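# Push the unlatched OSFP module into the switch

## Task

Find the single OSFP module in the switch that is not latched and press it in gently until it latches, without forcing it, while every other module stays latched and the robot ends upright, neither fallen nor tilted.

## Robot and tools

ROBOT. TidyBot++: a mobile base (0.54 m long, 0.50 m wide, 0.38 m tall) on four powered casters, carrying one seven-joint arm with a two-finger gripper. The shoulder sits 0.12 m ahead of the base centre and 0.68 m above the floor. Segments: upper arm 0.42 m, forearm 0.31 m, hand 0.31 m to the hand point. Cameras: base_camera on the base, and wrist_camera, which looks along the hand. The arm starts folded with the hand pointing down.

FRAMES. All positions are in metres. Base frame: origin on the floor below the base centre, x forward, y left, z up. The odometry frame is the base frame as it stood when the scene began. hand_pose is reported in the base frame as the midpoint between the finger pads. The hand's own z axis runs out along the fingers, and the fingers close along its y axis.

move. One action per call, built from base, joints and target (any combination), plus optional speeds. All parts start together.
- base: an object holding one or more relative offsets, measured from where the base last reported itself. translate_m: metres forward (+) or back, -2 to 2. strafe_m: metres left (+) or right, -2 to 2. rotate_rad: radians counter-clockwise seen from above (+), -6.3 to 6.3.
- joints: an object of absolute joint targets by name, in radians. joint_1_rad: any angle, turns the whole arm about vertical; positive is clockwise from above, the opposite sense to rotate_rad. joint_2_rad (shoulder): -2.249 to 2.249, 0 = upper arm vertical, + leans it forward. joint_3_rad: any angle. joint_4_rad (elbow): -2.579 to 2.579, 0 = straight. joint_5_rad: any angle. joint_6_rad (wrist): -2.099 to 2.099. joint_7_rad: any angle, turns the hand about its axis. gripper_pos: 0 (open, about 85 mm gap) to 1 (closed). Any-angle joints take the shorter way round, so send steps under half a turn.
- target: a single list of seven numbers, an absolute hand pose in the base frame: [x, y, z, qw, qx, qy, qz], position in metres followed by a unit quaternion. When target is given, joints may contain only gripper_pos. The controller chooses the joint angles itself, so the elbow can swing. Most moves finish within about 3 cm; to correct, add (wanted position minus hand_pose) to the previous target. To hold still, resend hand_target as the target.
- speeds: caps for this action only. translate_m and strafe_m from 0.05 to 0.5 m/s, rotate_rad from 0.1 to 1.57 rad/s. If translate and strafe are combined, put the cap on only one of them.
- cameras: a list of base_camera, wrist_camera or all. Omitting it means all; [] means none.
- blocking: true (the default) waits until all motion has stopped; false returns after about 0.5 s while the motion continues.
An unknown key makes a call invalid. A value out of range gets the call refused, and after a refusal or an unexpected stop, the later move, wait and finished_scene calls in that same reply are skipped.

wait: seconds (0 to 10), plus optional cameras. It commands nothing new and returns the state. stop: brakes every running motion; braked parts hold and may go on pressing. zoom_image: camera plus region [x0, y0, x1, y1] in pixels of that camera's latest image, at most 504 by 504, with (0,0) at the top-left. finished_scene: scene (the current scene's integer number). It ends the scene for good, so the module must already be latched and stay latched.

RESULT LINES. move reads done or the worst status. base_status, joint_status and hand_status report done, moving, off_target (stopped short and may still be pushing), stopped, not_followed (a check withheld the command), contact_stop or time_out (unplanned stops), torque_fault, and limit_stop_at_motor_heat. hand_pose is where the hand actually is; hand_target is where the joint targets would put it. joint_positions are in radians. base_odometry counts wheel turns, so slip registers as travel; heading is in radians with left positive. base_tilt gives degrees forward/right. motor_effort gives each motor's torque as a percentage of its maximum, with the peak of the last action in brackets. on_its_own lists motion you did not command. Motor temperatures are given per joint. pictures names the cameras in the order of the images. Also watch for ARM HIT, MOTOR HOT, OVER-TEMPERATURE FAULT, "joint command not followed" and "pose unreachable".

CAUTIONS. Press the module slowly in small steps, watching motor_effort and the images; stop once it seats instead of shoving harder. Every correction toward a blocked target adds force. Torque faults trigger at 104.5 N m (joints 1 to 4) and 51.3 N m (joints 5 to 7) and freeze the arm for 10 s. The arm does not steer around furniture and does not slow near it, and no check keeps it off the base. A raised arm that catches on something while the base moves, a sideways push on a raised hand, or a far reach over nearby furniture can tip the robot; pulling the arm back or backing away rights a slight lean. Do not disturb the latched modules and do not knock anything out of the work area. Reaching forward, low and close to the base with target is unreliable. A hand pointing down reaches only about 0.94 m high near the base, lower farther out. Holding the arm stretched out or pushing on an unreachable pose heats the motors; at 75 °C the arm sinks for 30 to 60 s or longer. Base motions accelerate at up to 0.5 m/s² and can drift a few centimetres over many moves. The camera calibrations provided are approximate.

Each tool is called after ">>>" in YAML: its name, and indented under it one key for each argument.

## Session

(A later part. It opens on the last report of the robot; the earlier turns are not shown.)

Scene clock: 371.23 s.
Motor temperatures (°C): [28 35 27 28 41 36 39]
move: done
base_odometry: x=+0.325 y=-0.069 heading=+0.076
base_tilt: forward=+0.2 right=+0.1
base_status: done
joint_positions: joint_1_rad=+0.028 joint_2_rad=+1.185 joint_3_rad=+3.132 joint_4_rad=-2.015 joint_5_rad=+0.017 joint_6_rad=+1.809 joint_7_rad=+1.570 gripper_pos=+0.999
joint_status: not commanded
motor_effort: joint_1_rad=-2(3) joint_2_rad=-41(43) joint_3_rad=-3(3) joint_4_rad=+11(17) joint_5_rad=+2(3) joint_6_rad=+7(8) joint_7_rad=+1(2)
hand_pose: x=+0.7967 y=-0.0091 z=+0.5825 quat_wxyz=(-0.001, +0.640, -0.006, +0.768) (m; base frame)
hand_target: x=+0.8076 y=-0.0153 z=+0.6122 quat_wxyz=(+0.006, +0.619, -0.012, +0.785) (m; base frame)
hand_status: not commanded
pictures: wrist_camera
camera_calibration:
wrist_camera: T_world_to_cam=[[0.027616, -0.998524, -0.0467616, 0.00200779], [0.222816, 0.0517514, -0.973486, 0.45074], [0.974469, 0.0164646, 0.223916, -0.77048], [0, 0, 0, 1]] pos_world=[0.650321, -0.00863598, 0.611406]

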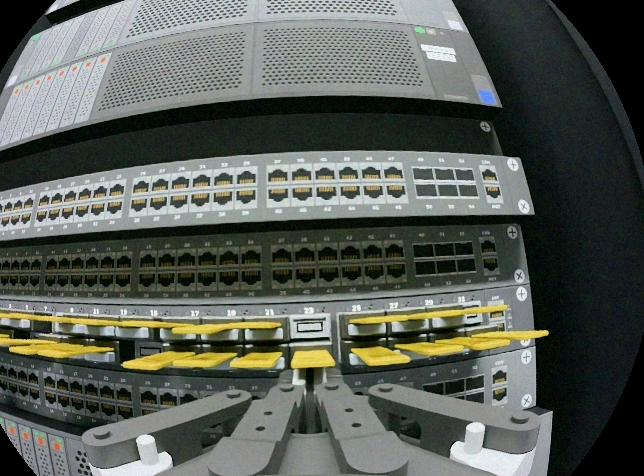

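>>> move:
  base: {"translate_m": 0.005}
  speeds: {"translate_m": 0.05}
  cameras: ["wrist_camera"]

>>> zoom_image:
  camera: "wrist_camera"
  region: [260, 290, 370, 400]

Scene clock: 389.37 s.
Motor temperatures (°C): [28 35 27 28 41 36 39]
move: done
base_odometry: x=+0.330 y=-0.069 heading=+0.076
base_tilt: forward=+0.2 right=+0.1
base_status: done
joint_positions: joint_1_rad=+0.028 joint_2_rad=+1.185 joint_3_rad=+3.132 joint_4_rad=-2.029 joint_5_rad=+0.017 joint_6_rad=+1.823 joint_7_rad=+1.570 gripper_pos=+0.999
joint_status: not commanded
motor_effort: joint_1_rad=-3(3) joint_2_rad=-40(44) joint_3_rad=-3(3) joint_4_rad=+12(19) joint_5_rad=+3(3) joint_6_rad=+4(8) joint_7_rad=+2(2)
hand_pose: x=+0.7922 y=-0.0091 z=+0.5824 quat_wxyz=(-0.001, +0.641, -0.007, +0.768) (m; base frame)
hand_target: x=+0.8076 y=-0.0153 z=+0.6122 quat_wxyz=(+0.006, +0.619, -0.012, +0.785) (m; base frame)
hand_status: not commanded
pictures: wrist_camera
camera_calibration:
wrist_camera: T_world_to_cam=[[0.0272945, -0.99852, -0.0470502, 0.00246912], [0.221748, 0.0519431, -0.973719, 0.452684], [0.974722, 0.0161439, 0.222838, -0.765598], [0, 0, 0, 1]] pos_world=[0.645796, -0.0086886, 0.611507]

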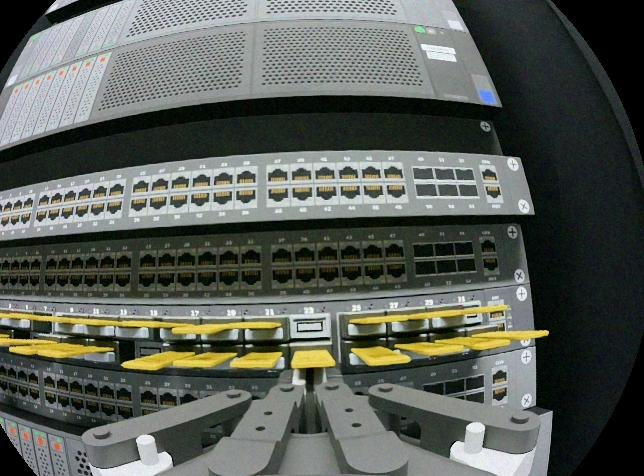

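Scaled by 4.582.

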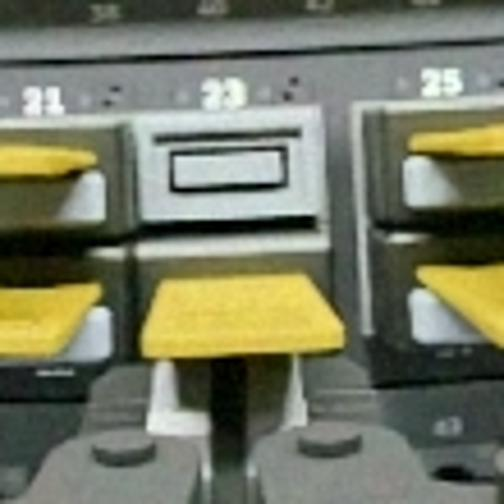

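>>> move:
  base: {"translate_m": -0.15}
  speeds: {"translate_m": 0.15}
  cameras: ["wrist_camera"]

>>> move:
  joints: {"joint_2_rad": 0.557, "joint_4_rad": -1.68, "joint_6_rad": -0.06}
  cameras: ["wrist_camera"]

>>> zoom_image:
  camera: "wrist_camera"
  region: [200, 240, 440, 400]

Scene clock: 403.77 s.
Motor temperatures (°C): [28 36 27 28 41 36 39]
move: done
base_odometry: x=+0.180 y=-0.080 heading=+0.076
base_tilt: forward=+0.2 right=+0.1
base_status: done
joint_positions: joint_1_rad=+0.028 joint_2_rad=+1.185 joint_3_rad=+3.132 joint_4_rad=-1.989 joint_5_rad=+0.017 joint_6_rad=+1.814 joint_7_rad=+1.570 gripper_pos=+0.999
joint_status: not commanded
motor_effort: joint_1_rad=+0(3) joint_2_rad=-38(39) joint_3_rad=-1(3) joint_4_rad=+4(12) joint_5_rad=+1(3) joint_6_rad=+8(9) joint_7_rad=+2(2)
hand_pose: x=+0.8031 y=-0.0094 z=+0.5914 quat_wxyz=(+0.000, +0.629, -0.006, +0.778) (m; base frame)
hand_target: x=+0.8076 y=-0.0153 z=+0.6122 quat_wxyz=(+0.006, +0.619, -0.012, +0.785) (m; base frame)
hand_status: not commanded
pictures: wrist_camera
camera_calibration:
wrist_camera: T_world_to_cam=[[0.0285524, -0.998566, -0.0452905, 0.000265783], [0.252489, 0.0510444, -0.966252, 0.429933], [0.967178, 0.0161535, 0.253584, -0.790331], [0, 0, 0, 1]] pos_world=[0.65583, -0.0089137, 0.615852]

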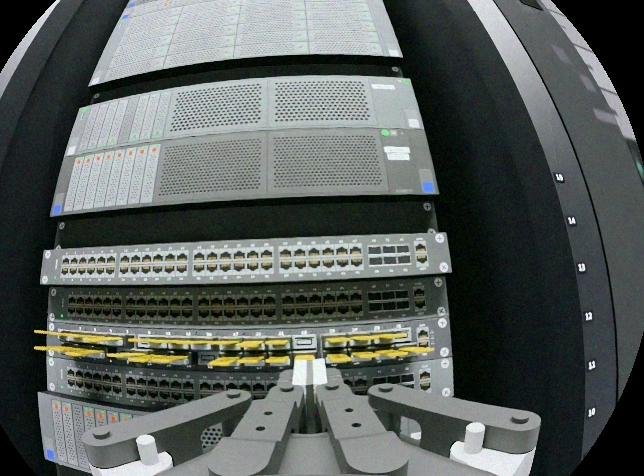

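Scene clock: 406.40 s.
Motor temperatures (°C): [28 36 27 28 41 36 39]
move: done
base_odometry: x=+0.180 y=-0.080 heading=+0.076
base_tilt: forward=+0.2 right=+0.1
base_status: not commanded
joint_positions: joint_1_rad=+0.028 joint_2_rad=+0.590 joint_3_rad=+3.132 joint_4_rad=-1.705 joint_5_rad=+0.017 joint_6_rad=-0.004 joint_7_rad=+1.570 gripper_pos=+0.999
joint_status: all done
motor_effort: joint_1_rad=+0(1) joint_2_rad=-36(41) joint_3_rad=-2(2) joint_4_rad=+17(17) joint_5_rad=+1(1) joint_6_rad=+5(9) joint_7_rad=+1(2)
hand_pose: x=+0.8207 y=-0.0123 z=+0.6160 quat_wxyz=(+0.005, +0.913, -0.003, +0.409) (m; base frame)
hand_target: x=+0.8211 y=-0.0125 z=+0.6381 quat_wxyz=(+0.001, +0.912, -0.011, +0.410) (m; base frame)
hand_status: not commanded
pictures: wrist_camera
camera_calibration:
wrist_camera: T_world_to_cam=[[-0.0160286, -0.99895, -0.0429106, 0.0331389], [-0.631404, 0.0433891, -0.77424, 1.05642], [0.775289, 0.0146839, -0.631436, -0.110934], [0, 0, 0, 1]] pos_world=[0.753563, -0.011104, 0.749295]

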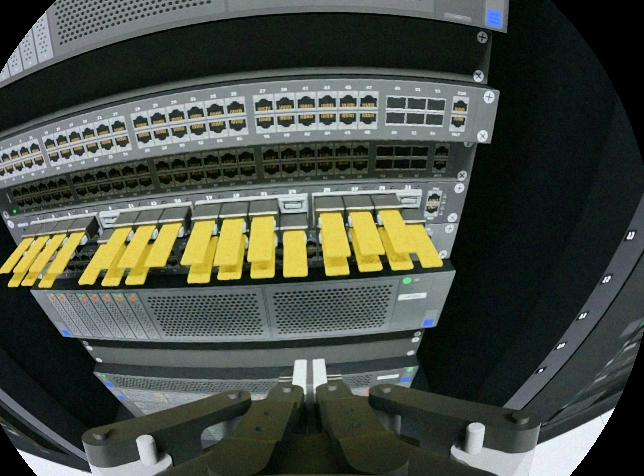

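Scaled by 2.100.

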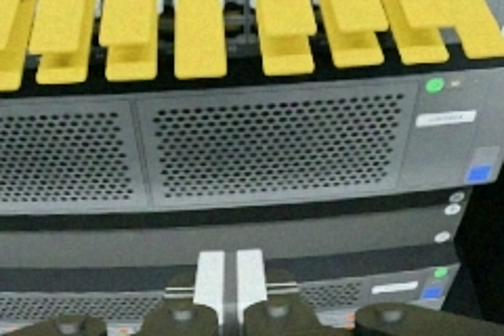

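>>> zoom_image:
  camera: "wrist_camera"
  region: [180, 180, 320, 290]

>>> zoom_image:
  camera: "wrist_camera"
  region: [240, 190, 340, 280]

>>> zoom_image:
  camera: "wrist_camera"
  region: [310, 190, 450, 280]

Scaled by 3.600.

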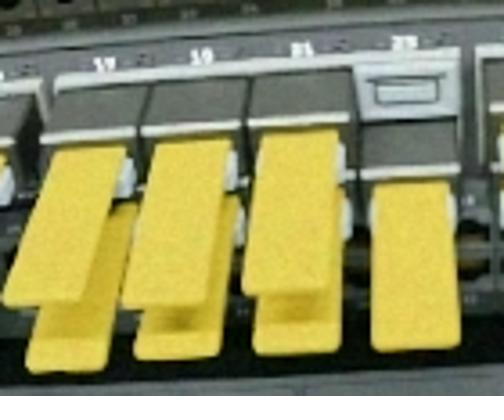

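Scaled by 5.040.

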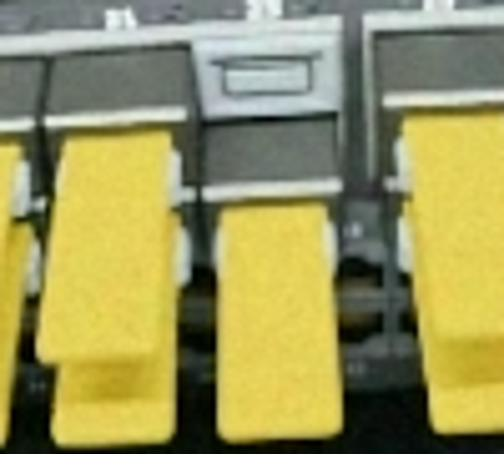

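Scaled by 3.600.

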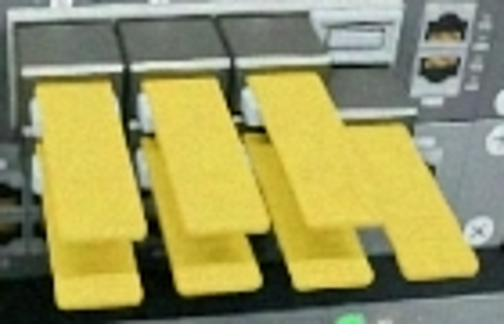

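>>> finished_scene:
  scene: 1

The scene is finished: the task was done.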